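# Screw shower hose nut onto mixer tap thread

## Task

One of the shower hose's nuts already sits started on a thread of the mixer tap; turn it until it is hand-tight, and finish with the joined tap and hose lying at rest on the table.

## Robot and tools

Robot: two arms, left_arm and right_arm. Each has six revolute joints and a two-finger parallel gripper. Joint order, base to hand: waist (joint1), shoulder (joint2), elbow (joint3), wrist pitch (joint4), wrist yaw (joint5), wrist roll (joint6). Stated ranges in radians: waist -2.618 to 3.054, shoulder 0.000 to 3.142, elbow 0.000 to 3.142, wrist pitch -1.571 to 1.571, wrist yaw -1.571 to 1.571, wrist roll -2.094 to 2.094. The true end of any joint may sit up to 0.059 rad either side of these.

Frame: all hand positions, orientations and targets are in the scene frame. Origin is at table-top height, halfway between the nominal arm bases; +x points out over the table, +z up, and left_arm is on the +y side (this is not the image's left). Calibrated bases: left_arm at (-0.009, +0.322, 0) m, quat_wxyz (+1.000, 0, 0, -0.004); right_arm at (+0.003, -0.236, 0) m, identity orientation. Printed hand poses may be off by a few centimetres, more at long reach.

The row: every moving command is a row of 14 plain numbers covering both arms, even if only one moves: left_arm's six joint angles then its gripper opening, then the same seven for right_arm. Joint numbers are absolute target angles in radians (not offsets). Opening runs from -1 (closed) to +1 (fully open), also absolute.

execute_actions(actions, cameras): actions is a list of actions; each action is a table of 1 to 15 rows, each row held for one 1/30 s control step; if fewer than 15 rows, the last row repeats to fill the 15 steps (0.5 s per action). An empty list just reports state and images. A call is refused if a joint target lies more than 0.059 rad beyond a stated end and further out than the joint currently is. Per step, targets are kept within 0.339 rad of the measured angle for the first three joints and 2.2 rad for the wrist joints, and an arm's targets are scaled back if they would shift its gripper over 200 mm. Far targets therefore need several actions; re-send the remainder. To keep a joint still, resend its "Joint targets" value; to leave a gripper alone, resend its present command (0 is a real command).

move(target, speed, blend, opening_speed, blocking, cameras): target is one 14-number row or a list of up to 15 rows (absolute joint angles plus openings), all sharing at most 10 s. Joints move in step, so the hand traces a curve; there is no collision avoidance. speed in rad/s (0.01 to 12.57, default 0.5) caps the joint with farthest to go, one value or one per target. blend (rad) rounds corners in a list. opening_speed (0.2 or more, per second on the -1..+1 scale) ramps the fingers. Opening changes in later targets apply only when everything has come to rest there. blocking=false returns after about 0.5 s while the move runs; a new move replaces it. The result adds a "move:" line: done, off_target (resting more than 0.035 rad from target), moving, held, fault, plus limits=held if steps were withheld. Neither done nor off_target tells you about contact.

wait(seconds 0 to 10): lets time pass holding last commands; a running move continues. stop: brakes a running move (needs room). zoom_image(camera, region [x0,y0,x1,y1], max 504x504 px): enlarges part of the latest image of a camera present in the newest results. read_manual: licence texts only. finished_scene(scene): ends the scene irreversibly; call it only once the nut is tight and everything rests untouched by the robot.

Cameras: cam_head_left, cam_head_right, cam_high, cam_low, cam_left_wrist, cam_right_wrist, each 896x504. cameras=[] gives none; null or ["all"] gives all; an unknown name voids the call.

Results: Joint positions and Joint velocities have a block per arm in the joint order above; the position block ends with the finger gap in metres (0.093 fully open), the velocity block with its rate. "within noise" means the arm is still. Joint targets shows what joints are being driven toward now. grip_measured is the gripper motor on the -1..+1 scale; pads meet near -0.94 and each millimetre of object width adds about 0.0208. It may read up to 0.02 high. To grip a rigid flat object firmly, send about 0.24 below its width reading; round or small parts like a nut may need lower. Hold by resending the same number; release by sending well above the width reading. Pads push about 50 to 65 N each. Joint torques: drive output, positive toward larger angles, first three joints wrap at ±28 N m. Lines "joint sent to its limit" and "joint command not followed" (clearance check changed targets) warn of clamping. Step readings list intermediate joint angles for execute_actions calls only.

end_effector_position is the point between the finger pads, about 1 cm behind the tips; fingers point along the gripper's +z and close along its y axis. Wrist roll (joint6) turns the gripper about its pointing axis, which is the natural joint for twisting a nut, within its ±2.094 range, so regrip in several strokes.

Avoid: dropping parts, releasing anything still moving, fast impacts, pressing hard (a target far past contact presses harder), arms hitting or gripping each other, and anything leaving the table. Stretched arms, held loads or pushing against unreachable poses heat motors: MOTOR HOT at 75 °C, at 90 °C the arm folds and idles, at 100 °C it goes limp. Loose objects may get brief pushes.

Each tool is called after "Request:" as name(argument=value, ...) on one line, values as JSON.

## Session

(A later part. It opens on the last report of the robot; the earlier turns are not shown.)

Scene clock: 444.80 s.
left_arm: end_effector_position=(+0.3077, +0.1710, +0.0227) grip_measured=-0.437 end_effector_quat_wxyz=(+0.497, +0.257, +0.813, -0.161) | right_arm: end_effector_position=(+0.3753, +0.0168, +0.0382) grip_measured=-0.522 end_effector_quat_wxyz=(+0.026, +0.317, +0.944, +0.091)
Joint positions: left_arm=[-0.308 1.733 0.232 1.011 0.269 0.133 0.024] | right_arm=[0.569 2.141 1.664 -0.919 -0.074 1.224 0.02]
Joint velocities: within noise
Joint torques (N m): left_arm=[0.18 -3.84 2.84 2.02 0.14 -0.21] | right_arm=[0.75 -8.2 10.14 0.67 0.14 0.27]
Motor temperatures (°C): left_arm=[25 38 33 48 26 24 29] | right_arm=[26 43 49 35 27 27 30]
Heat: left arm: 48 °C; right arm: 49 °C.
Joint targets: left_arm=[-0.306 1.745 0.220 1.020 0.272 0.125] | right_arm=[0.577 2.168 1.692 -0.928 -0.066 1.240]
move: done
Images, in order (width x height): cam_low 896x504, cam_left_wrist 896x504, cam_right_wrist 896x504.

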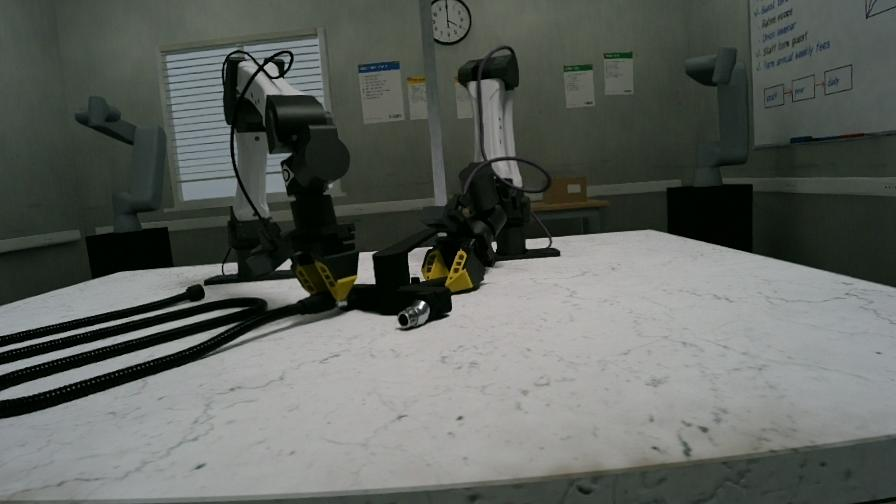

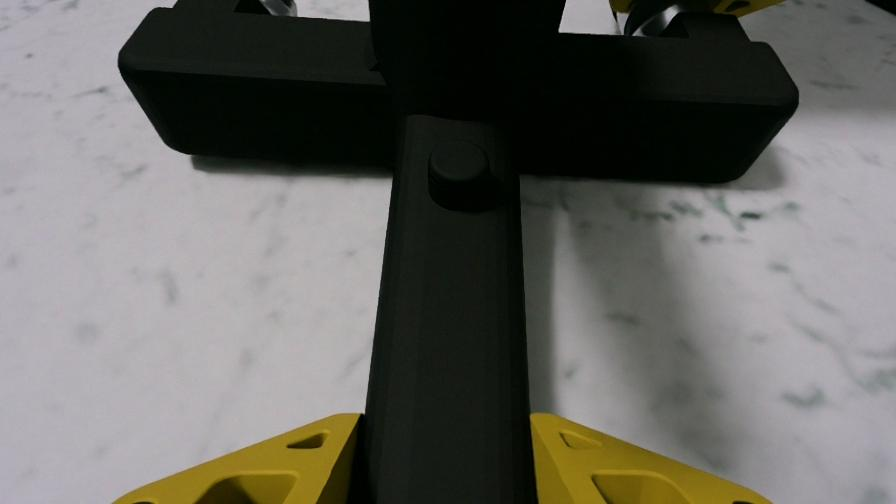

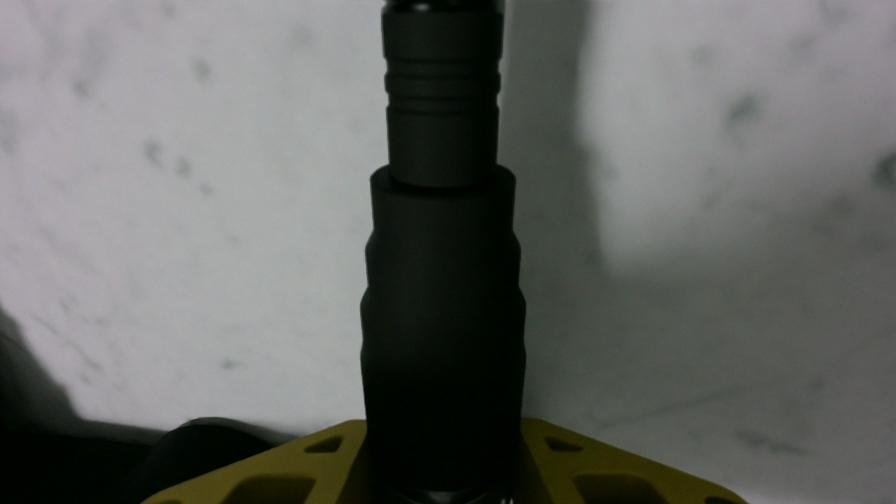

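Request:
move(target=[[-0.306,1.745,0.22,1.02,0.272,0.125,-0.8,0.593,2.282,1.891,-1.128,-0.024,1.250,-0.75],[-0.306,1.745,0.22,1.02,0.272,0.125,-0.8,0.593,2.282,1.891,-1.128,-0.024,1.250,0.0],[-0.306,1.745,0.22,1.02,0.272,0.125,-0.8,0.577,2.168,1.692,-0.928,-0.066,1.24,0.0],[-0.306,1.745,0.22,1.02,0.272,0.125,-0.8,0.531,1.954,1.266,-0.423,-0.187,1.229,0.0]], speed=0.7, opening_speed=3, cameras=["cam_low","cam_right_wrist"])

Request:
zoom_image(camera="cam_right_wrist", region=[300, 200, 580, 504])

Request:
zoom_image(camera="cam_low", region=[290, 240, 390, 320])

Scene clock: 470.33 s.
left_arm: end_effector_position=(+0.3077, +0.1710, +0.0227) grip_measured=-0.437 end_effector_quat_wxyz=(+0.497, +0.257, +0.813, -0.161) | right_arm: end_effector_position=(+0.3779, +0.0225, +0.0300) grip_measured=-0.002 end_effector_quat_wxyz=(+0.071, +0.315, +0.919, +0.228)
Joint positions: left_arm=[-0.308 1.733 0.232 1.011 0.269 0.133 0.024] | right_arm=[0.537 1.974 1.281 -0.429 -0.182 1.238 0.045]
Joint velocities: within noise
Joint torques (N m): left_arm=[0.17 -3.84 2.85 2.03 0.14 -0.22] | right_arm=[-0.4 -10.62 6.13 1.48 -0.04 0.01]
Motor temperatures (°C): left_arm=[25 38 33 48 26 24 29] | right_arm=[26 47 49 34 27 27 31]
Heat: left arm: 48 °C; right arm: 49 °C.
Joint targets: left_arm=[-0.306 1.745 0.220 1.020 0.272 0.125] | right_arm=[0.531 1.954 1.266 -0.423 -0.187 1.229]
move: done
Images, in order (width x height): cam_low 896x504, cam_right_wrist 896x504.

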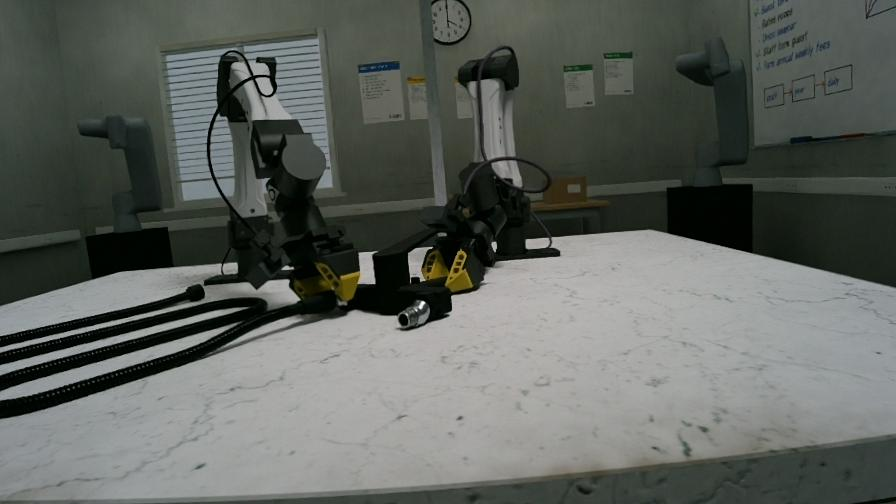

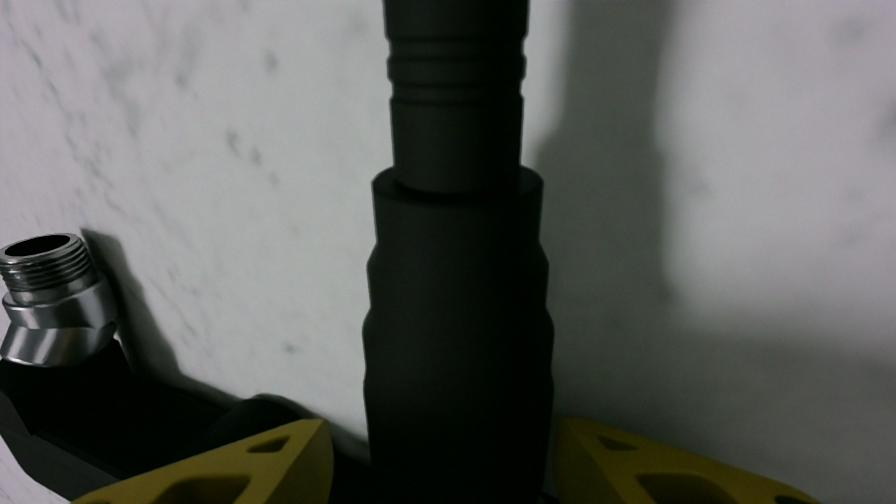

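Scaled by 1.658 from the camera's 896x504 image, which has a finer 1280x720 frame.

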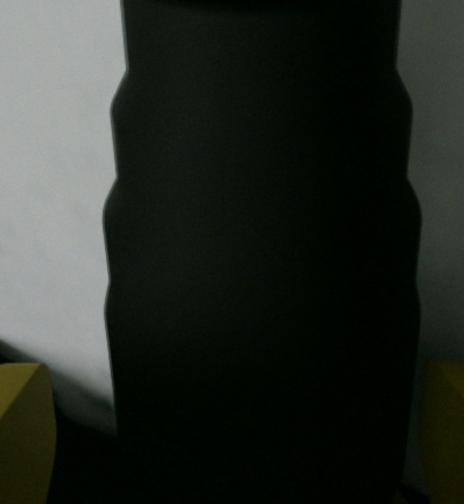

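Scaled by 5.040 from the camera's 896x504 image, which has a finer 1280x720 frame.

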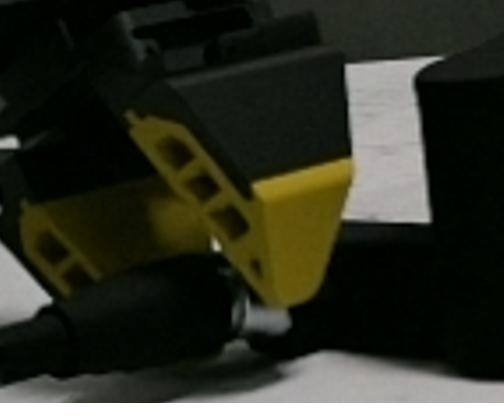

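Request:
move(target=[-0.306,1.745,0.22,1.02,0.272,0.125,-0.8,0.517,1.883,1.144,-0.298,-0.214,1.215,0.0], speed=0.5, cameras=["cam_low","cam_right_wrist"])

Request:
zoom_image(camera="cam_right_wrist", region=[300, 200, 580, 504])

Request:
zoom_image(camera="cam_low", region=[290, 240, 390, 320])

Scene clock: 504.13 s.
left_arm: end_effector_position=(+0.3077, +0.1710, +0.0227) grip_measured=-0.437 end_effector_quat_wxyz=(+0.497, +0.257, +0.813, -0.161) | right_arm: end_effector_position=(+0.3716, +0.0163, +0.0295) grip_measured=-0.002 end_effector_quat_wxyz=(+0.084, +0.307, +0.912, +0.257)
Joint positions: left_arm=[-0.308 1.733 0.232 1.011 0.269 0.133 0.024] | right_arm=[0.523 1.915 1.159 -0.304 -0.207 1.227 0.045]
Joint velocities: within noise
Joint torques (N m): left_arm=[0.16 -3.77 2.89 2.03 0.14 -0.23] | right_arm=[-0.4 -10.99 6.05 1.62 -0.06 -0.03]
Motor temperatures (°C): left_arm=[25 38 32 49 26 24 29] | right_arm=[25 51 47 36 27 27 30]
Heat: left arm: 49 °C; right arm: 51 °C.
Joint targets: left_arm=[-0.306 1.745 0.220 1.020 0.272 0.125] | right_arm=[0.517 1.883 1.144 -0.298 -0.214 1.215]
move: done
Images, in order (width x height): cam_low 896x504, cam_right_wrist 896x504.

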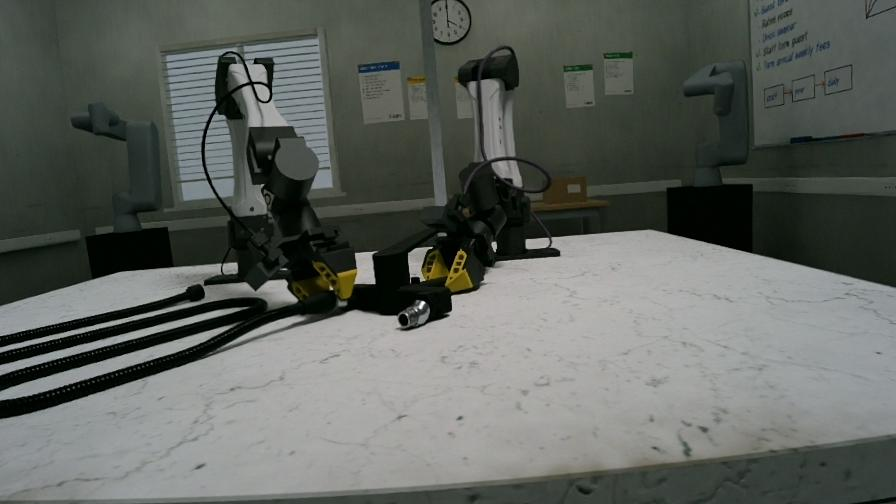

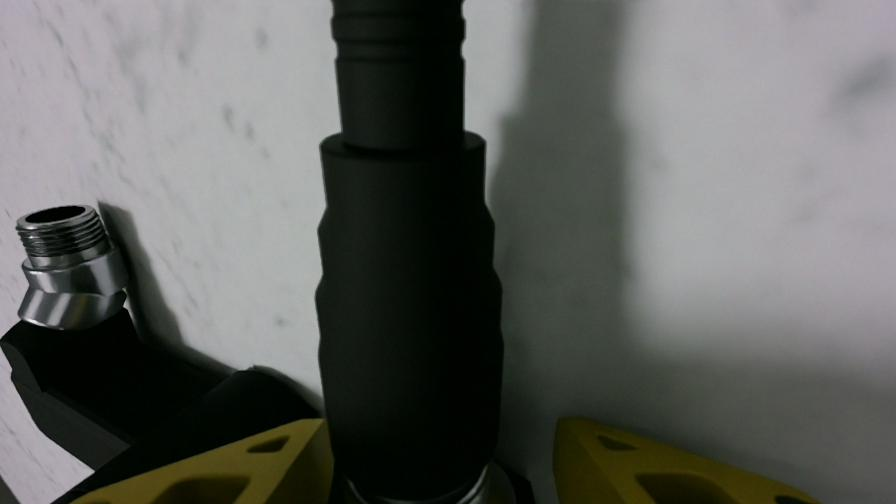

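Scaled by 1.658 from the camera's 896x504 image, which has a finer 1280x720 frame.

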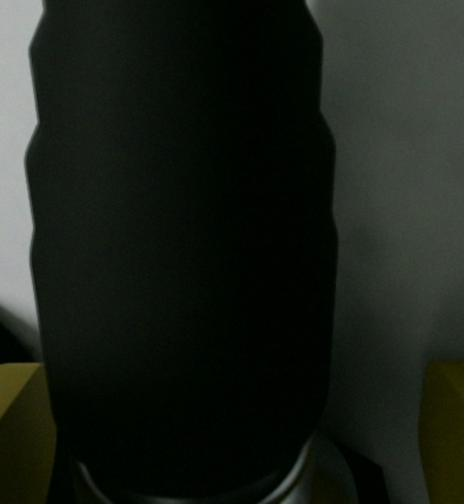

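Scaled by 5.040 from the camera's 896x504 image, which has a finer 1280x720 frame.

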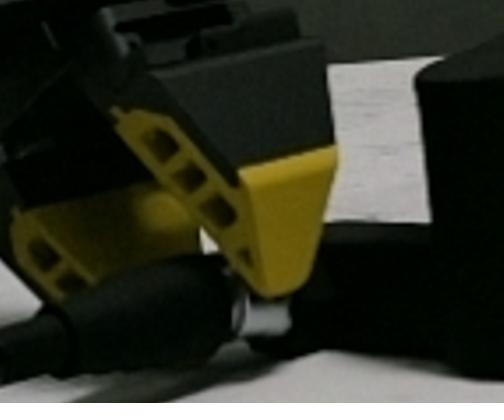

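Request:
move(target=[[-0.306,1.745,0.22,1.02,0.272,0.125,-0.8,0.517,1.871,1.144,-0.298,-0.214,1.215,0.0],[-0.306,1.745,0.22,1.02,0.272,0.125,-0.8,0.517,1.871,1.144,-0.298,-0.214,1.215,-0.75],[-0.306,1.745,0.22,1.02,0.272,0.125,-0.8,0.573,2.089,1.541,-0.764,-0.089,1.237,-0.75],[-0.306,1.745,0.22,1.02,0.272,0.125,-0.8,0.611,2.342,1.988,-1.221,0.008,1.262,-0.75],[-0.306,1.745,0.22,1.02,0.272,0.125,-0.8,0.611,2.342,1.988,-1.221,0.008,1.262,0.0],[-0.306,1.745,0.22,1.02,0.272,0.125,-0.8,0.559,2.037,1.500,-0.750,-0.102,1.215,0.0],[-0.306,1.745,0.22,1.02,0.272,0.125,-0.8,0.517,1.871,1.144,-0.298,-0.214,1.215,0.0]], speed=0.9, opening_speed=3, blend=[0,0,0.1,0,0,0.1,0], cameras=["cam_low","cam_right_wrist"])

Request:
zoom_image(camera="cam_right_wrist", region=[300, 200, 580, 504])

Request:
zoom_image(camera="cam_low", region=[290, 240, 390, 320])

Scene clock: 521.07 s.
left_arm: end_effector_position=(+0.3081, +0.1714, +0.0228) grip_measured=-0.437 end_effector_quat_wxyz=(+0.498, +0.257, +0.813, -0.159) | right_arm: end_effector_position=(+0.3724, +0.0167, +0.0346) grip_measured=-0.001 end_effector_quat_wxyz=(+0.088, +0.306, +0.911, +0.262)
Joint positions: left_arm=[-0.308 1.733 0.232 1.013 0.266 0.135 0.024] | right_arm=[0.523 1.903 1.159 -0.304 -0.207 1.226 0.045]
Joint velocities: within noise
Joint torques (N m): left_arm=[0.23 -3.88 2.86 2.02 0.18 -0.25] | right_arm=[-0.4 -10.91 6.12 1.64 -0.07 -0.01]
Motor temperatures (°C): left_arm=[25 38 32 49 26 24 29] | right_arm=[25 53 46 35 27 27 30]
Heat: left arm: 49 °C; right arm: 53 °C.
Joint targets: left_arm=[-0.306 1.745 0.220 1.020 0.272 0.125] | right_arm=[0.517 1.871 1.144 -0.298 -0.214 1.215]
move: done; target 5's new numbers were sent with right_arm's wrist roll 0.040 rad from that target
Images, in order (width x height): cam_low 896x504, cam_right_wrist 896x504.

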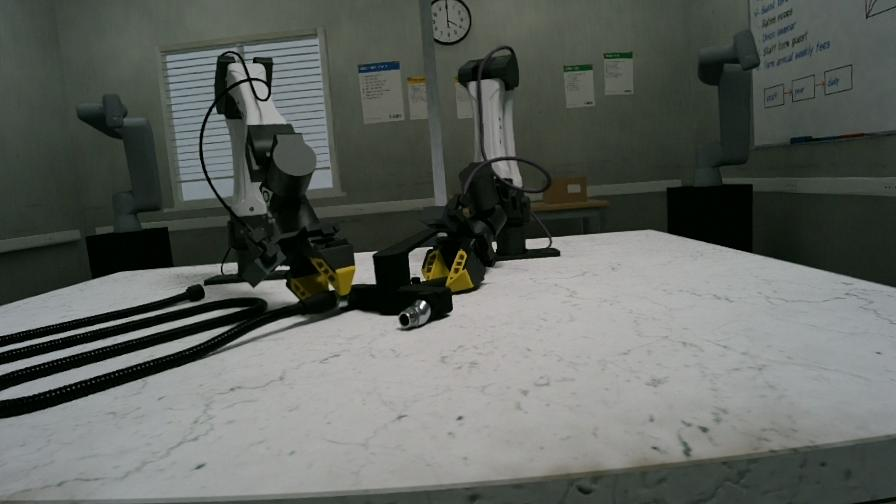

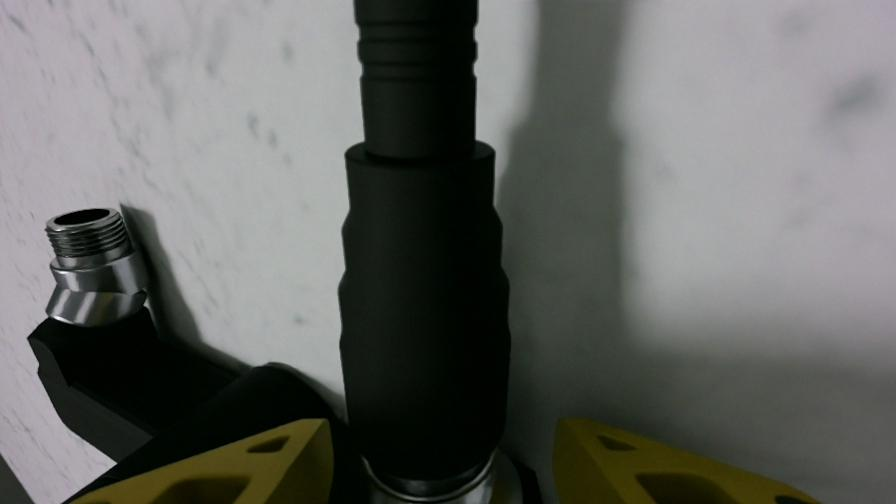

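Scaled by 1.658 from the camera's 896x504 image, which has a finer 1280x720 frame.

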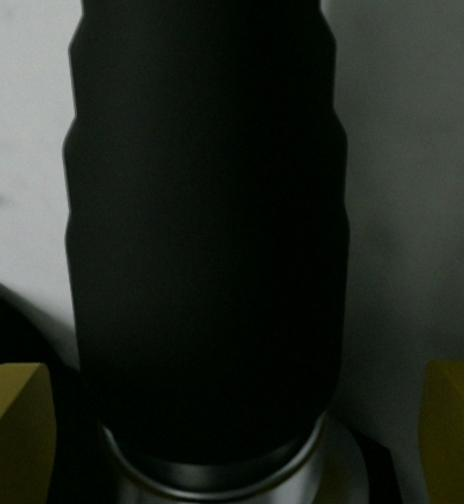

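Scaled by 5.040 from the camera's 896x504 image, which has a finer 1280x720 frame.

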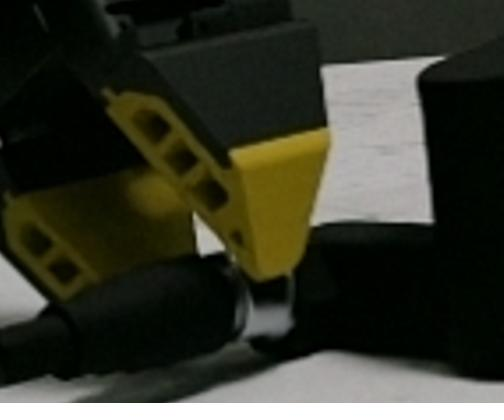

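Request:
move(target=[[-0.306,1.745,0.22,1.02,0.272,0.125,-0.8,0.517,1.867,1.144,-0.298,-0.214,1.215,-0.75],[-0.306,1.745,0.22,1.02,0.272,0.125,-0.8,0.573,2.089,1.541,-0.764,-0.089,1.237,-0.75],[-0.306,1.745,0.22,1.02,0.272,0.125,-0.8,0.611,2.342,1.988,-1.221,0.008,1.262,-0.75],[-0.306,1.745,0.22,1.02,0.272,0.125,-0.8,0.611,2.342,1.988,-1.221,0.008,1.262,0.0],[-0.306,1.745,0.22,1.02,0.272,0.125,-0.8,0.559,2.037,1.500,-0.750,-0.102,1.215,0.0],[-0.306,1.745,0.22,1.02,0.272,0.125,-0.8,0.517,1.867,1.144,-0.298,-0.214,1.215,0.0],[-0.306,1.745,0.22,1.02,0.272,0.125,-0.8,0.517,1.867,1.144,-0.298,-0.214,1.215,-0.75],[-0.306,1.745,0.22,1.02,0.272,0.125,-0.8,0.573,2.089,1.541,-0.764,-0.089,1.237,-0.75],[-0.306,1.745,0.22,1.02,0.272,0.125,-0.8,0.611,2.342,1.988,-1.221,0.008,1.262,-0.75],[-0.306,1.745,0.22,1.02,0.272,0.125,-0.8,0.611,2.342,1.988,-1.221,0.008,1.262,0.0],[-0.306,1.745,0.22,1.02,0.272,0.125,-0.8,0.559,2.037,1.500,-0.750,-0.102,1.215,0.0],[-0.306,1.745,0.22,1.02,0.272,0.125,-0.8,0.517,1.867,1.144,-0.298,-0.214,1.215,0.0]], speed=1.4, opening_speed=3.5, blend=[0,0.1,0,0,0.1,0,0,0.1,0,0,0.1,0], cameras=["cam_low","cam_right_wrist"])

Request:
zoom_image(camera="cam_right_wrist", region=[300, 200, 580, 504])

Request:
zoom_image(camera="cam_low", region=[290, 240, 390, 320])

Scene clock: 543.87 s.
left_arm: end_effector_position=(+0.3082, +0.1720, +0.0228) grip_measured=-0.439 end_effector_quat_wxyz=(+0.498, +0.256, +0.813, -0.160) | right_arm: end_effector_position=(+0.3726, +0.0169, +0.0359) grip_measured=-0.001 end_effector_quat_wxyz=(+0.089, +0.306, +0.911, +0.263)
Joint positions: left_arm=[-0.304 1.733 0.232 1.012 0.271 0.135 0.024] | right_arm=[0.523 1.9 1.159 -0.304 -0.207 1.226 0.045]
Joint velocities: within noise
Joint torques (N m): left_arm=[-0.24 -3.85 2.85 2.01 0.13 -0.25] | right_arm=[-0.4 -10.99 6.16 1.63 -0.07 -0.01]
Motor temperatures (°C): left_arm=[25 37 32 49 26 24 29] | right_arm=[25 55 46 35 27 27 30]
Heat: left arm: 49 °C; right arm: 55 °C.
Joint targets: left_arm=[-0.306 1.745 0.220 1.020 0.272 0.125] | right_arm=[0.517 1.867 1.144 -0.298 -0.214 1.215]
move: done; target 4's new numbers were sent with right_arm's wrist roll 0.056 rad from that target; target 10's new numbers were sent with right_arm's wrist roll 0.042 rad from that target
Images, in order (width x height): cam_low 896x504, cam_right_wrist 896x504.

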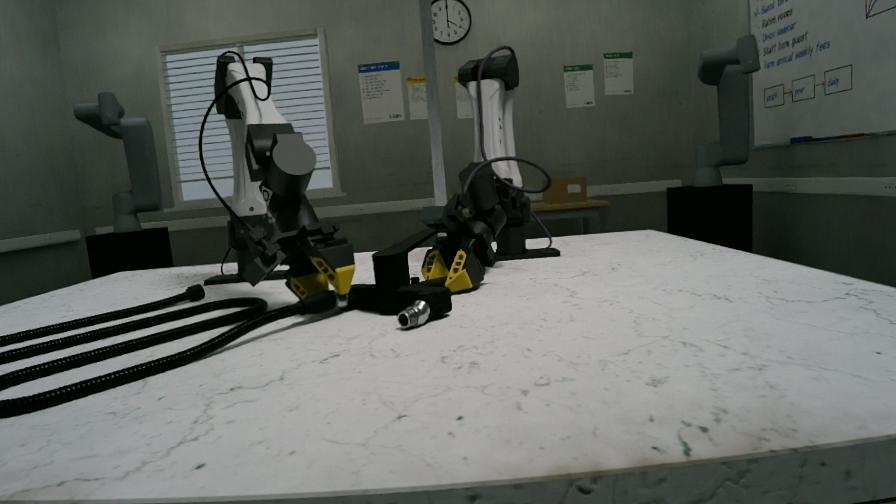

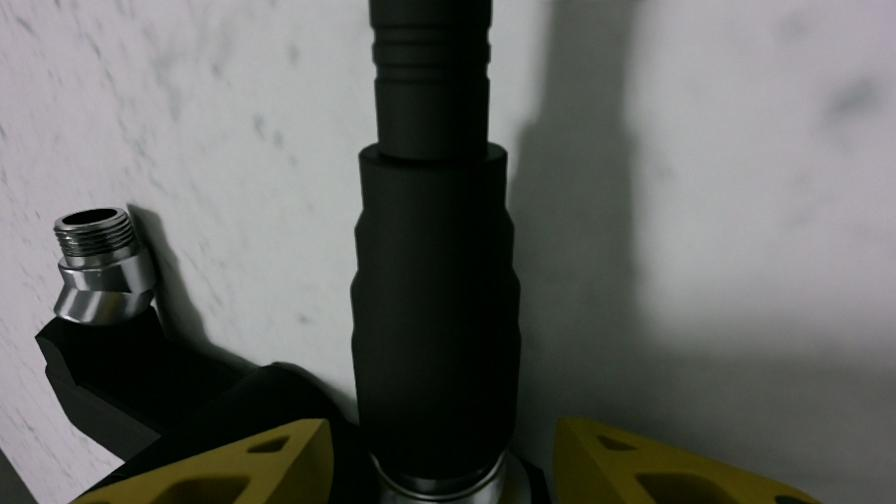

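Scaled by 1.658 from the camera's 896x504 image, which has a finer 1280x720 frame.

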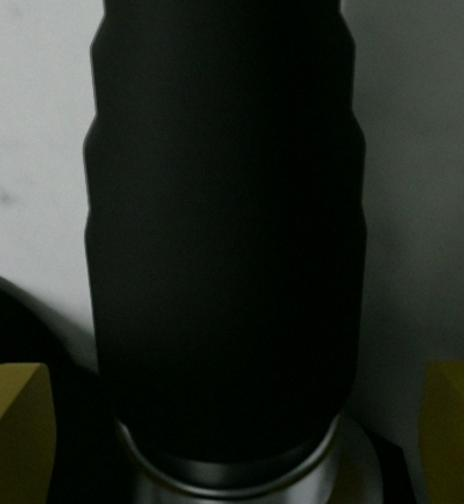

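Scaled by 5.040 from the camera's 896x504 image, which has a finer 1280x720 frame.

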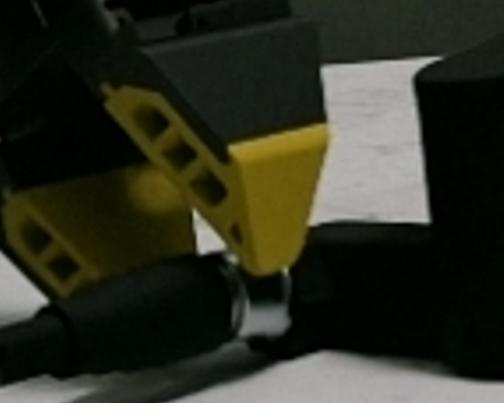

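Request:
move(target=[[-0.306,1.745,0.22,1.02,0.272,0.125,-0.8,0.517,1.867,1.144,-0.298,-0.214,1.215,-0.75],[-0.306,1.745,0.22,1.02,0.272,0.125,-0.8,0.573,2.089,1.541,-0.764,-0.089,1.237,-0.75],[-0.306,1.745,0.22,1.02,0.272,0.125,-0.8,0.611,2.342,1.988,-1.221,0.008,1.262,-0.75],[-0.306,1.745,0.22,1.02,0.272,0.125,-0.8,0.611,2.342,1.988,-1.221,0.008,1.262,0.0],[-0.306,1.745,0.22,1.02,0.272,0.125,-0.8,0.559,2.037,1.500,-0.750,-0.102,1.215,0.0],[-0.306,1.745,0.22,1.02,0.272,0.125,-0.8,0.517,1.867,1.144,-0.298,-0.214,1.215,0.0],[-0.306,1.745,0.22,1.02,0.272,0.125,-0.8,0.517,1.867,1.144,-0.298,-0.214,1.215,-0.75],[-0.306,1.745,0.22,1.02,0.272,0.125,-0.8,0.573,2.089,1.541,-0.764,-0.089,1.237,-0.75],[-0.306,1.745,0.22,1.02,0.272,0.125,-0.8,0.611,2.342,1.988,-1.221,0.008,1.262,-0.75],[-0.306,1.745,0.22,1.02,0.272,0.125,-0.8,0.611,2.342,1.988,-1.221,0.008,1.262,0.0],[-0.306,1.745,0.22,1.02,0.272,0.125,-0.8,0.559,2.037,1.500,-0.750,-0.102,1.215,0.0],[-0.306,1.745,0.22,1.02,0.272,0.125,-0.8,0.517,1.867,1.144,-0.298,-0.214,1.215,0.0]], speed=1.6, opening_speed=4, blend=[0,0.1,0,0,0.1,0,0,0.1,0,0,0.1,0], cameras=["cam_right_wrist"])

Request:
move(target=[[-0.306,1.745,0.22,1.02,0.272,0.125,-0.8,0.517,1.867,1.144,-0.298,-0.214,1.215,-0.75],[-0.306,1.745,0.22,1.02,0.272,0.125,-0.8,0.573,2.089,1.541,-0.764,-0.089,1.237,-0.75],[-0.306,1.745,0.22,1.02,0.272,0.125,-0.8,0.611,2.342,1.988,-1.221,0.008,1.262,-0.75],[-0.306,1.745,0.22,1.02,0.272,0.125,-0.8,0.611,2.342,1.988,-1.221,0.008,1.262,0.0],[-0.306,1.745,0.22,1.02,0.272,0.125,-0.8,0.559,2.037,1.500,-0.750,-0.102,1.215,0.0],[-0.306,1.745,0.22,1.02,0.272,0.125,-0.8,0.517,1.867,1.144,-0.298,-0.214,1.215,0.0],[-0.306,1.745,0.22,1.02,0.272,0.125,-0.8,0.517,1.867,1.144,-0.298,-0.214,1.215,-0.75],[-0.306,1.745,0.22,1.02,0.272,0.125,-0.8,0.573,2.089,1.541,-0.764,-0.089,1.237,-0.75],[-0.306,1.745,0.22,1.02,0.272,0.125,-0.8,0.611,2.342,1.988,-1.221,0.008,1.262,-0.75],[-0.306,1.745,0.22,1.02,0.272,0.125,-0.8,0.611,2.342,1.988,-1.221,0.008,1.262,0.0],[-0.306,1.745,0.22,1.02,0.272,0.125,-0.8,0.559,2.037,1.500,-0.750,-0.102,1.215,0.0],[-0.306,1.745,0.22,1.02,0.272,0.125,-0.8,0.517,1.867,1.144,-0.298,-0.214,1.215,0.0]], speed=1.6, opening_speed=4, blend=[0,0.1,0,0,0.1,0,0,0.1,0,0,0.1,0], cameras=["cam_low","cam_right_wrist"])

Request:
zoom_image(camera="cam_right_wrist", region=[300, 200, 580, 504])

Request:
zoom_image(camera="cam_low", region=[290, 240, 390, 320])

Scene clock: 567.47 s.
left_arm: end_effector_position=(+0.3076, +0.1715, +0.0227) grip_measured=-0.439 end_effector_quat_wxyz=(+0.498, +0.257, +0.813, -0.161) | right_arm: end_effector_position=(+0.3725, +0.0168, +0.0354) grip_measured=-0.001 end_effector_quat_wxyz=(+0.089, +0.306, +0.911, +0.262)
Joint positions: left_arm=[-0.305 1.733 0.231 1.014 0.272 0.134 0.024] | right_arm=[0.523 1.901 1.159 -0.304 -0.207 1.226 0.045]
Joint velocities: within noise
Joint torques (N m): left_arm=[-0.14 -3.85 2.93 1.98 0.13 -0.22] | right_arm=[-0.4 -11.08 6.17 1.62 -0.05 -0.01]
Motor temperatures (°C): left_arm=[25 37 32 49 26 24 30] | right_arm=[25 59 46 35 27 27 30]
Heat: left arm: 49 °C; right arm: 59 °C.
Joint targets: left_arm=[-0.306 1.745 0.220 1.020 0.272 0.125] | right_arm=[0.517 1.867 1.144 -0.298 -0.214 1.215]
move: done; target 4's new numbers were sent with right_arm's wrist roll 0.044 rad from that target; target 10's new numbers were sent with right_arm's wrist roll 0.060 rad from that target
Images, in order (width x height): cam_right_wrist 896x504.

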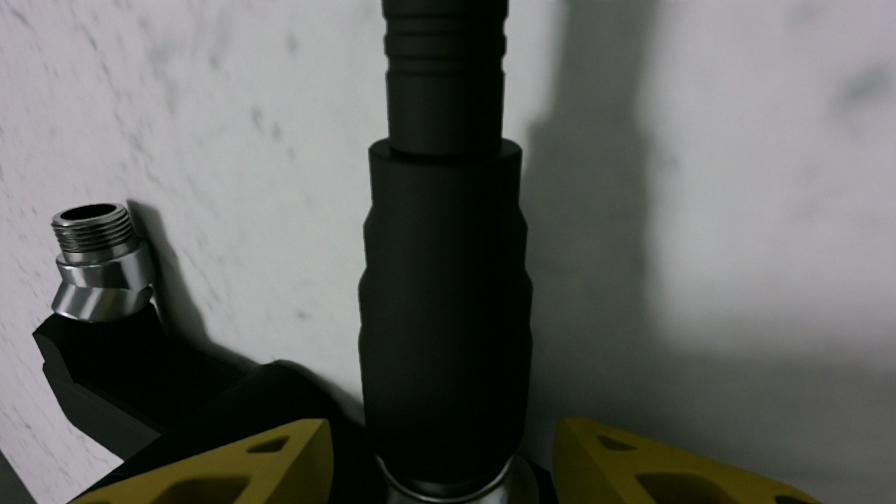

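Scene clock: 577.10 s.
left_arm: end_effector_position=(+0.3076, +0.1715, +0.0227) grip_measured=-0.439 end_effector_quat_wxyz=(+0.498, +0.257, +0.813, -0.161) | right_arm: end_effector_position=(+0.3725, +0.0168, +0.0354) grip_measured=-0.001 end_effector_quat_wxyz=(+0.089, +0.306, +0.911, +0.262)
Joint positions: left_arm=[-0.305 1.733 0.231 1.014 0.272 0.134 0.024] | right_arm=[0.523 1.901 1.159 -0.304 -0.207 1.226 0.045]
Joint velocities: within noise
Joint torques (N m): left_arm=[-0.14 -3.82 2.93 2.01 0.12 -0.25] | right_arm=[-0.42 -11.08 6.16 1.63 -0.06 -0.01]
Motor temperatures (°C): left_arm=[25 37 32 49 26 24 30] | right_arm=[25 59 46 35 27 27 30]
Heat: left arm: 49 °C; right arm: 59 °C.
Joint targets: left_arm=[-0.306 1.745 0.220 1.020 0.272 0.125] | right_arm=[0.517 1.867 1.144 -0.298 -0.214 1.215]
move: done; target 4's new numbers were sent with right_arm's wrist roll 0.062 rad from that target; target 10's new numbers were sent with right_arm's wrist roll 0.058 rad from that target
Images, in order (width x height): cam_low 896x504, cam_right_wrist 896x504.

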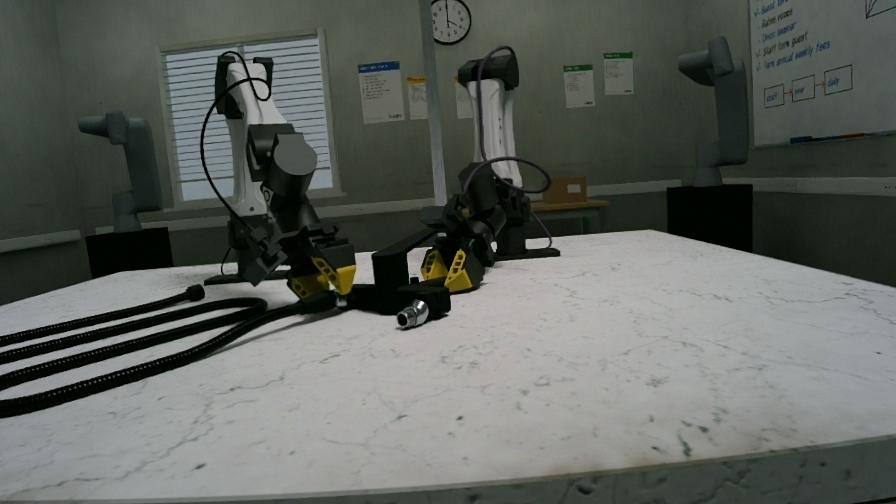

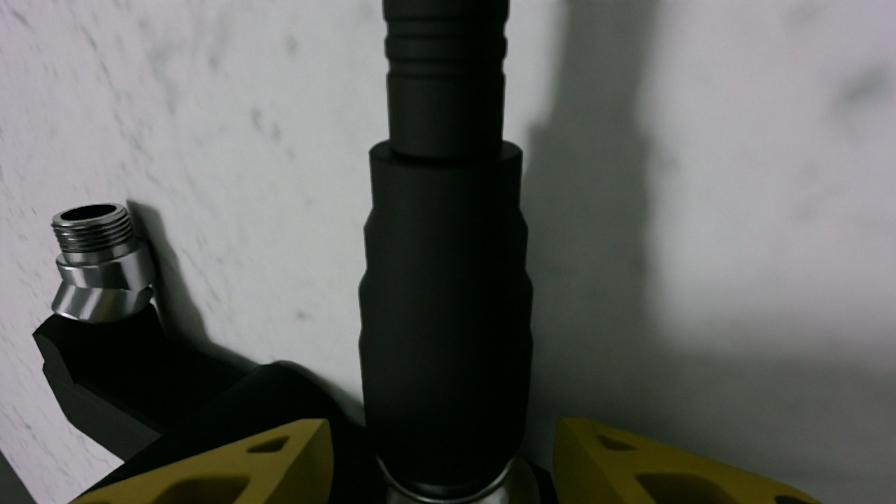

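Scaled by 1.658 from the camera's 896x504 image, which has a finer 1280x720 frame.

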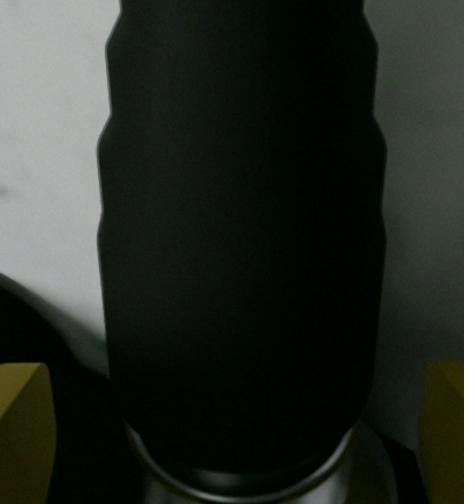

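Scaled by 5.040 from the camera's 896x504 image, which has a finer 1280x720 frame.

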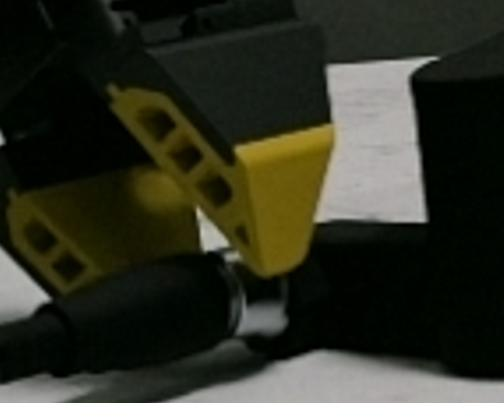

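Request:
move(target=[[-0.306,1.745,0.22,1.02,0.272,0.125,-0.8,0.517,1.867,1.144,-0.298,-0.214,1.215,-0.75],[-0.306,1.745,0.22,1.02,0.272,0.125,-0.8,0.573,2.089,1.541,-0.764,-0.089,1.237,-0.75],[-0.306,1.745,0.22,1.02,0.272,0.125,-0.8,0.611,2.342,1.988,-1.221,0.008,1.262,-0.75],[-0.306,1.745,0.22,1.02,0.272,0.125,-0.8,0.611,2.342,1.988,-1.221,0.008,1.262,0.0],[-0.306,1.745,0.22,1.02,0.272,0.125,-0.8,0.559,2.037,1.500,-0.750,-0.102,1.215,0.0],[-0.306,1.745,0.22,1.02,0.272,0.125,-0.8,0.517,1.867,1.144,-0.298,-0.214,1.215,0.0],[-0.306,1.745,0.22,1.02,0.272,0.125,-0.8,0.517,1.867,1.144,-0.298,-0.214,1.215,-0.75],[-0.306,1.745,0.22,1.02,0.272,0.125,-0.8,0.573,2.089,1.541,-0.764,-0.089,1.237,-0.75],[-0.306,1.745,0.22,1.02,0.272,0.125,-0.8,0.611,2.342,1.988,-1.221,0.008,1.262,-0.75],[-0.306,1.745,0.22,1.02,0.272,0.125,-0.8,0.611,2.342,1.988,-1.221,0.008,1.262,0.0],[-0.306,1.745,0.22,1.02,0.272,0.125,-0.8,0.559,2.037,1.500,-0.750,-0.102,1.215,0.0],[-0.306,1.745,0.22,1.02,0.272,0.125,-0.8,0.517,1.867,1.144,-0.298,-0.214,1.215,0.0]], speed=1.6, opening_speed=4, blend=[0,0.1,0,0,0.1,0,0,0.1,0,0,0.1,0], cameras=["cam_right_wrist"])

Request:
move(target=[[-0.306,1.745,0.22,1.02,0.272,0.125,-0.8,0.517,1.867,1.144,-0.298,-0.214,1.215,-0.75],[-0.306,1.745,0.22,1.02,0.272,0.125,-0.8,0.573,2.089,1.541,-0.764,-0.089,1.237,-0.75],[-0.306,1.745,0.22,1.02,0.272,0.125,-0.8,0.611,2.342,1.988,-1.221,0.008,1.262,-0.75],[-0.306,1.745,0.22,1.02,0.272,0.125,-0.8,0.611,2.342,1.988,-1.221,0.008,1.262,0.0],[-0.306,1.745,0.22,1.02,0.272,0.125,-0.8,0.559,2.037,1.500,-0.750,-0.102,1.215,0.0],[-0.306,1.745,0.22,1.02,0.272,0.125,-0.8,0.517,1.867,1.144,-0.298,-0.214,1.215,0.0],[-0.306,1.745,0.22,1.02,0.272,0.125,-0.8,0.517,1.867,1.144,-0.298,-0.214,1.215,-0.75],[-0.306,1.745,0.22,1.02,0.272,0.125,-0.8,0.573,2.089,1.541,-0.764,-0.089,1.237,-0.75],[-0.306,1.745,0.22,1.02,0.272,0.125,-0.8,0.611,2.342,1.988,-1.221,0.008,1.262,-0.75],[-0.306,1.745,0.22,1.02,0.272,0.125,-0.8,0.611,2.342,1.988,-1.221,0.008,1.262,0.0],[-0.306,1.745,0.22,1.02,0.272,0.125,-0.8,0.559,2.037,1.500,-0.750,-0.102,1.215,0.0],[-0.306,1.745,0.22,1.02,0.272,0.125,-0.8,0.517,1.867,1.144,-0.298,-0.214,1.215,0.0]], speed=1.6, opening_speed=4, blend=[0,0.1,0,0,0.1,0,0,0.1,0,0,0.1,0], cameras=["cam_right_wrist"])

Request:
move(target=[[-0.306,1.745,0.22,1.02,0.272,0.125,-0.8,0.517,1.867,1.144,-0.298,-0.214,1.215,-0.75],[-0.306,1.745,0.22,1.02,0.272,0.125,-0.8,0.573,2.089,1.541,-0.764,-0.089,1.237,-0.75],[-0.306,1.745,0.22,1.02,0.272,0.125,-0.8,0.611,2.342,1.988,-1.221,0.008,1.262,-0.75],[-0.306,1.745,0.22,1.02,0.272,0.125,-0.8,0.611,2.342,1.988,-1.221,0.008,1.262,0.0],[-0.306,1.745,0.22,1.02,0.272,0.125,-0.8,0.559,2.037,1.500,-0.750,-0.102,1.215,0.0],[-0.306,1.745,0.22,1.02,0.272,0.125,-0.8,0.517,1.867,1.144,-0.298,-0.214,1.215,0.0],[-0.306,1.745,0.22,1.02,0.272,0.125,-0.8,0.517,1.867,1.144,-0.298,-0.214,1.215,-0.75],[-0.306,1.745,0.22,1.02,0.272,0.125,-0.8,0.573,2.089,1.541,-0.764,-0.089,1.237,-0.75],[-0.306,1.745,0.22,1.02,0.272,0.125,-0.8,0.611,2.342,1.988,-1.221,0.008,1.262,-0.75]], speed=1.6, opening_speed=4, blend=[0,0.1,0,0,0.1,0,0,0.1,0], cameras=["cam_low","cam_right_wrist","cam_left_wrist"])

Request:
zoom_image(camera="cam_low", region=[290, 240, 390, 320])

Request:
zoom_image(camera="cam_left_wrist", region=[580, 0, 760, 120])

Scene clock: 615.27 s.
left_arm: end_effector_position=(+0.3077, +0.1716, +0.0227) grip_measured=-0.439 end_effector_quat_wxyz=(+0.498, +0.256, +0.813, -0.161) | right_arm: end_effector_position=(+0.3725, +0.0168, +0.0354) grip_measured=-0.001 end_effector_quat_wxyz=(+0.089, +0.306, +0.911, +0.262)
Joint positions: left_arm=[-0.305 1.734 0.231 1.015 0.272 0.134 0.024] | right_arm=[0.523 1.901 1.159 -0.304 -0.207 1.226 0.045]
Joint velocities: within noise
Joint torques (N m): left_arm=[-0.12 -3.93 2.99 1.98 0.13 -0.23] | right_arm=[-0.42 -11.07 6.17 1.65 -0.07 -0.02]
Motor temperatures (°C): left_arm=[25 37 32 49 26 24 30] | right_arm=[25 61 45 35 27 27 30]
Heat: left arm: 49 °C; right arm: 61 °C.
Joint targets: left_arm=[-0.306 1.745 0.220 1.020 0.272 0.125] | right_arm=[0.517 1.867 1.144 -0.298 -0.214 1.215]
move: done; target 4's new numbers were sent with right_arm's wrist roll 0.063 rad from that target; target 10's new numbers were sent with right_arm's wrist roll 0.061 rad from that target
Images, in order (width x height): cam_right_wrist 896x504.

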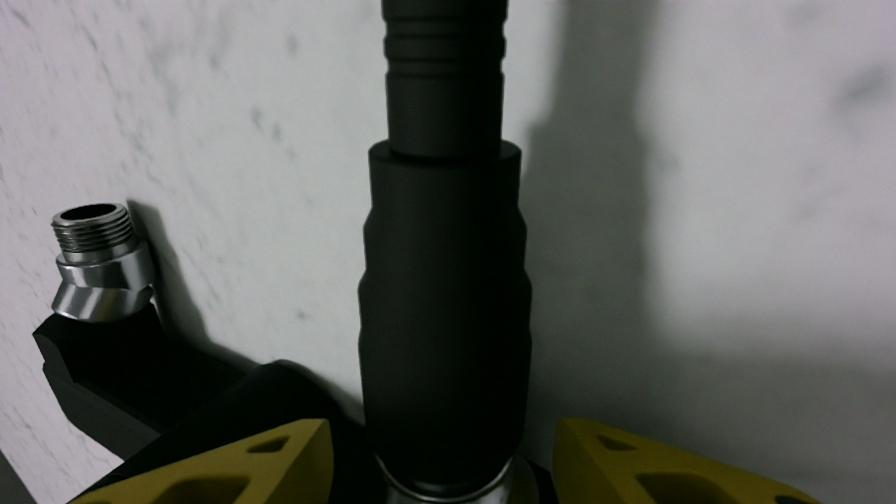

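Scene clock: 624.93 s.
left_arm: end_effector_position=(+0.3074, +0.1713, +0.0227) grip_measured=-0.439 end_effector_quat_wxyz=(+0.498, +0.257, +0.812, -0.162) | right_arm: end_effector_position=(+0.3724, +0.0168, +0.0353) grip_measured=-0.001 end_effector_quat_wxyz=(+0.089, +0.306, +0.911, +0.262)
Joint positions: left_arm=[-0.305 1.734 0.231 1.014 0.274 0.135 0.024] | right_arm=[0.523 1.901 1.159 -0.304 -0.207 1.227 0.045]
Joint velocities: within noise
Joint torques (N m): left_arm=[-0.09 -3.95 2.95 2 0.12 -0.26] | right_arm=[-0.42 -11.06 6.19 1.63 -0.05 -0.02]
Motor temperatures (°C): left_arm=[25 37 32 49 26 24 30] | right_arm=[25 61 46 35 27 27 30]
Heat: left arm: 49 °C; right arm: 61 °C.
Joint targets: left_arm=[-0.306 1.745 0.220 1.020 0.272 0.125] | right_arm=[0.517 1.867 1.144 -0.298 -0.214 1.215]
move: done; target 4's new numbers were sent with right_arm's wrist roll 0.062 rad from that target; target 10's new numbers were sent with right_arm's wrist roll 0.055 rad from that target
Images, in order (width x height): cam_right_wrist 896x504.

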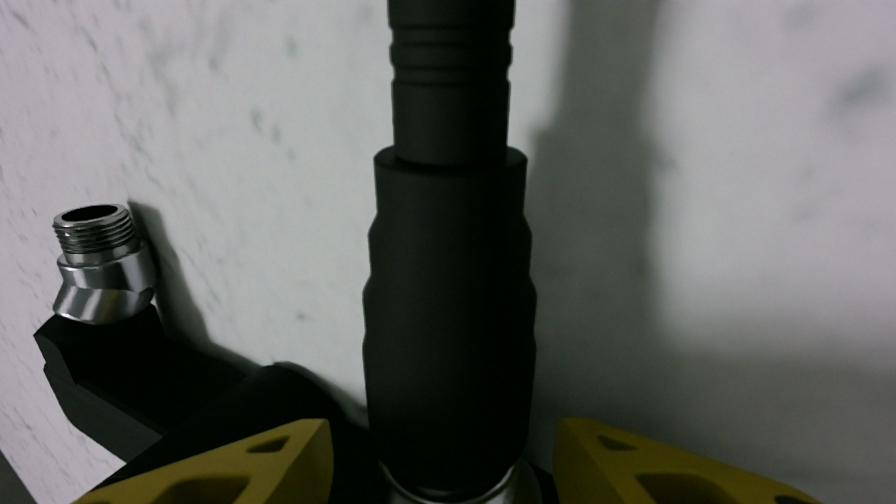

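Scene clock: 632.17 s.
left_arm: end_effector_position=(+0.3104, +0.1757, +0.0227) grip_measured=-0.439 end_effector_quat_wxyz=(+0.501, +0.249, +0.815, -0.151) | right_arm: end_effector_position=(+0.3813, +0.0251, +0.0364) grip_measured=-0.549 end_effector_quat_wxyz=(+0.013, +0.292, +0.956, +0.016)
Joint positions: left_arm=[-0.302 1.734 0.231 1.017 0.248 0.131 0.024] | right_arm=[0.605 2.317 1.962 -1.175 0.001 1.198 0.019]
Joint velocities: within noise
Joint torques (N m): left_arm=[-0.38 -3.93 2.99 1.98 0.32 -0.21] | right_arm=[0.57 -9.32 9.84 -0.1 0.18 0.72]
Motor temperatures (°C): left_arm=[25 37 32 49 26 24 30] | right_arm=[25 61 46 35 27 27 30]
Heat: left arm: 49 °C; right arm: 61 °C.
Joint targets: left_arm=[-0.306 1.745 0.220 1.020 0.272 0.125] | right_arm=[0.611 2.342 1.988 -1.221 0.008 1.262]
move: off_target (right_arm); target 4's new numbers were sent with right_arm's wrist roll 0.064 rad from that target; right_arm: the wrist roll is farthest, 0.064 rad from its target
Images, in order (width x height): cam_low 896x504, cam_left_wrist 896x504, cam_right_wrist 896x504.

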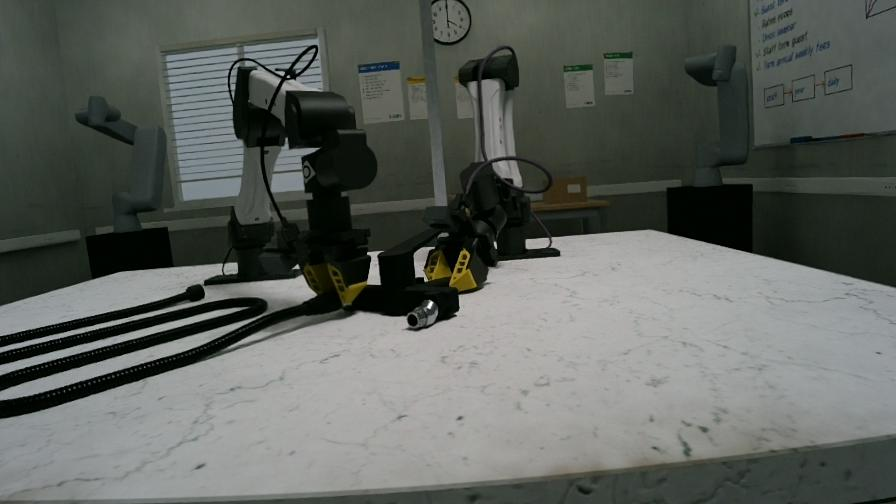

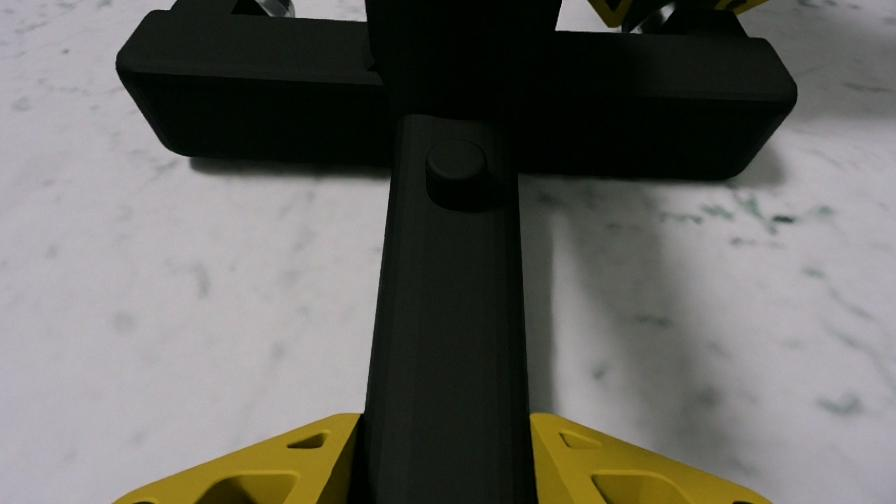

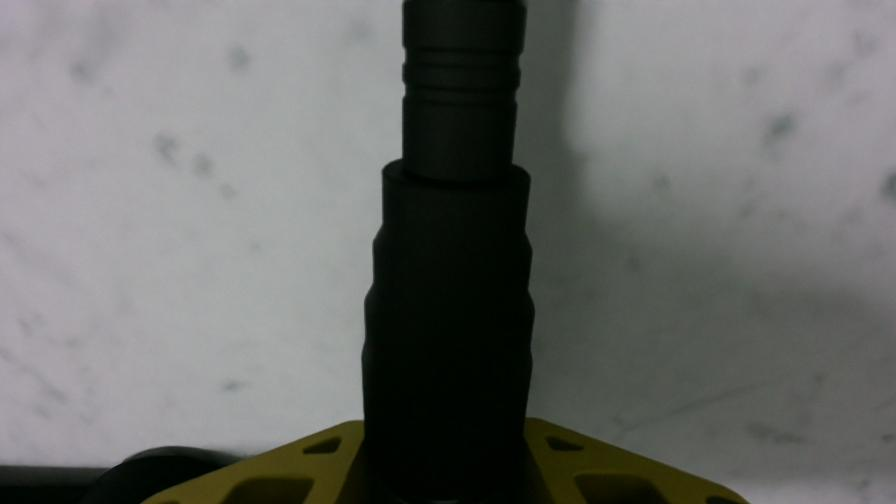

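Scaled by 5.040 from the camera's 896x504 image, which has a finer 1280x720 frame.

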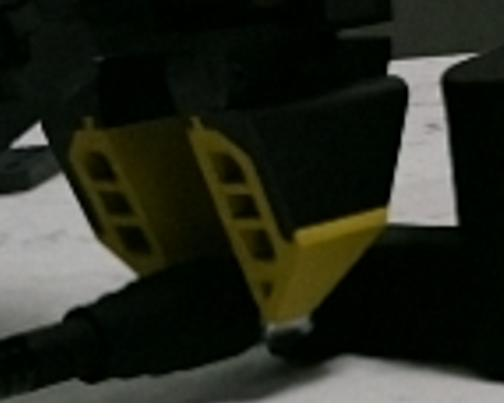

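Scaled by 2.800 from the camera's 896x504 image, which has a finer 1280x720 frame.

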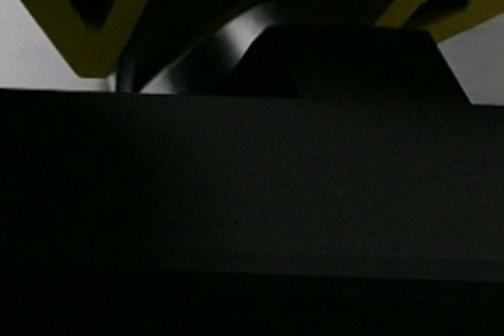

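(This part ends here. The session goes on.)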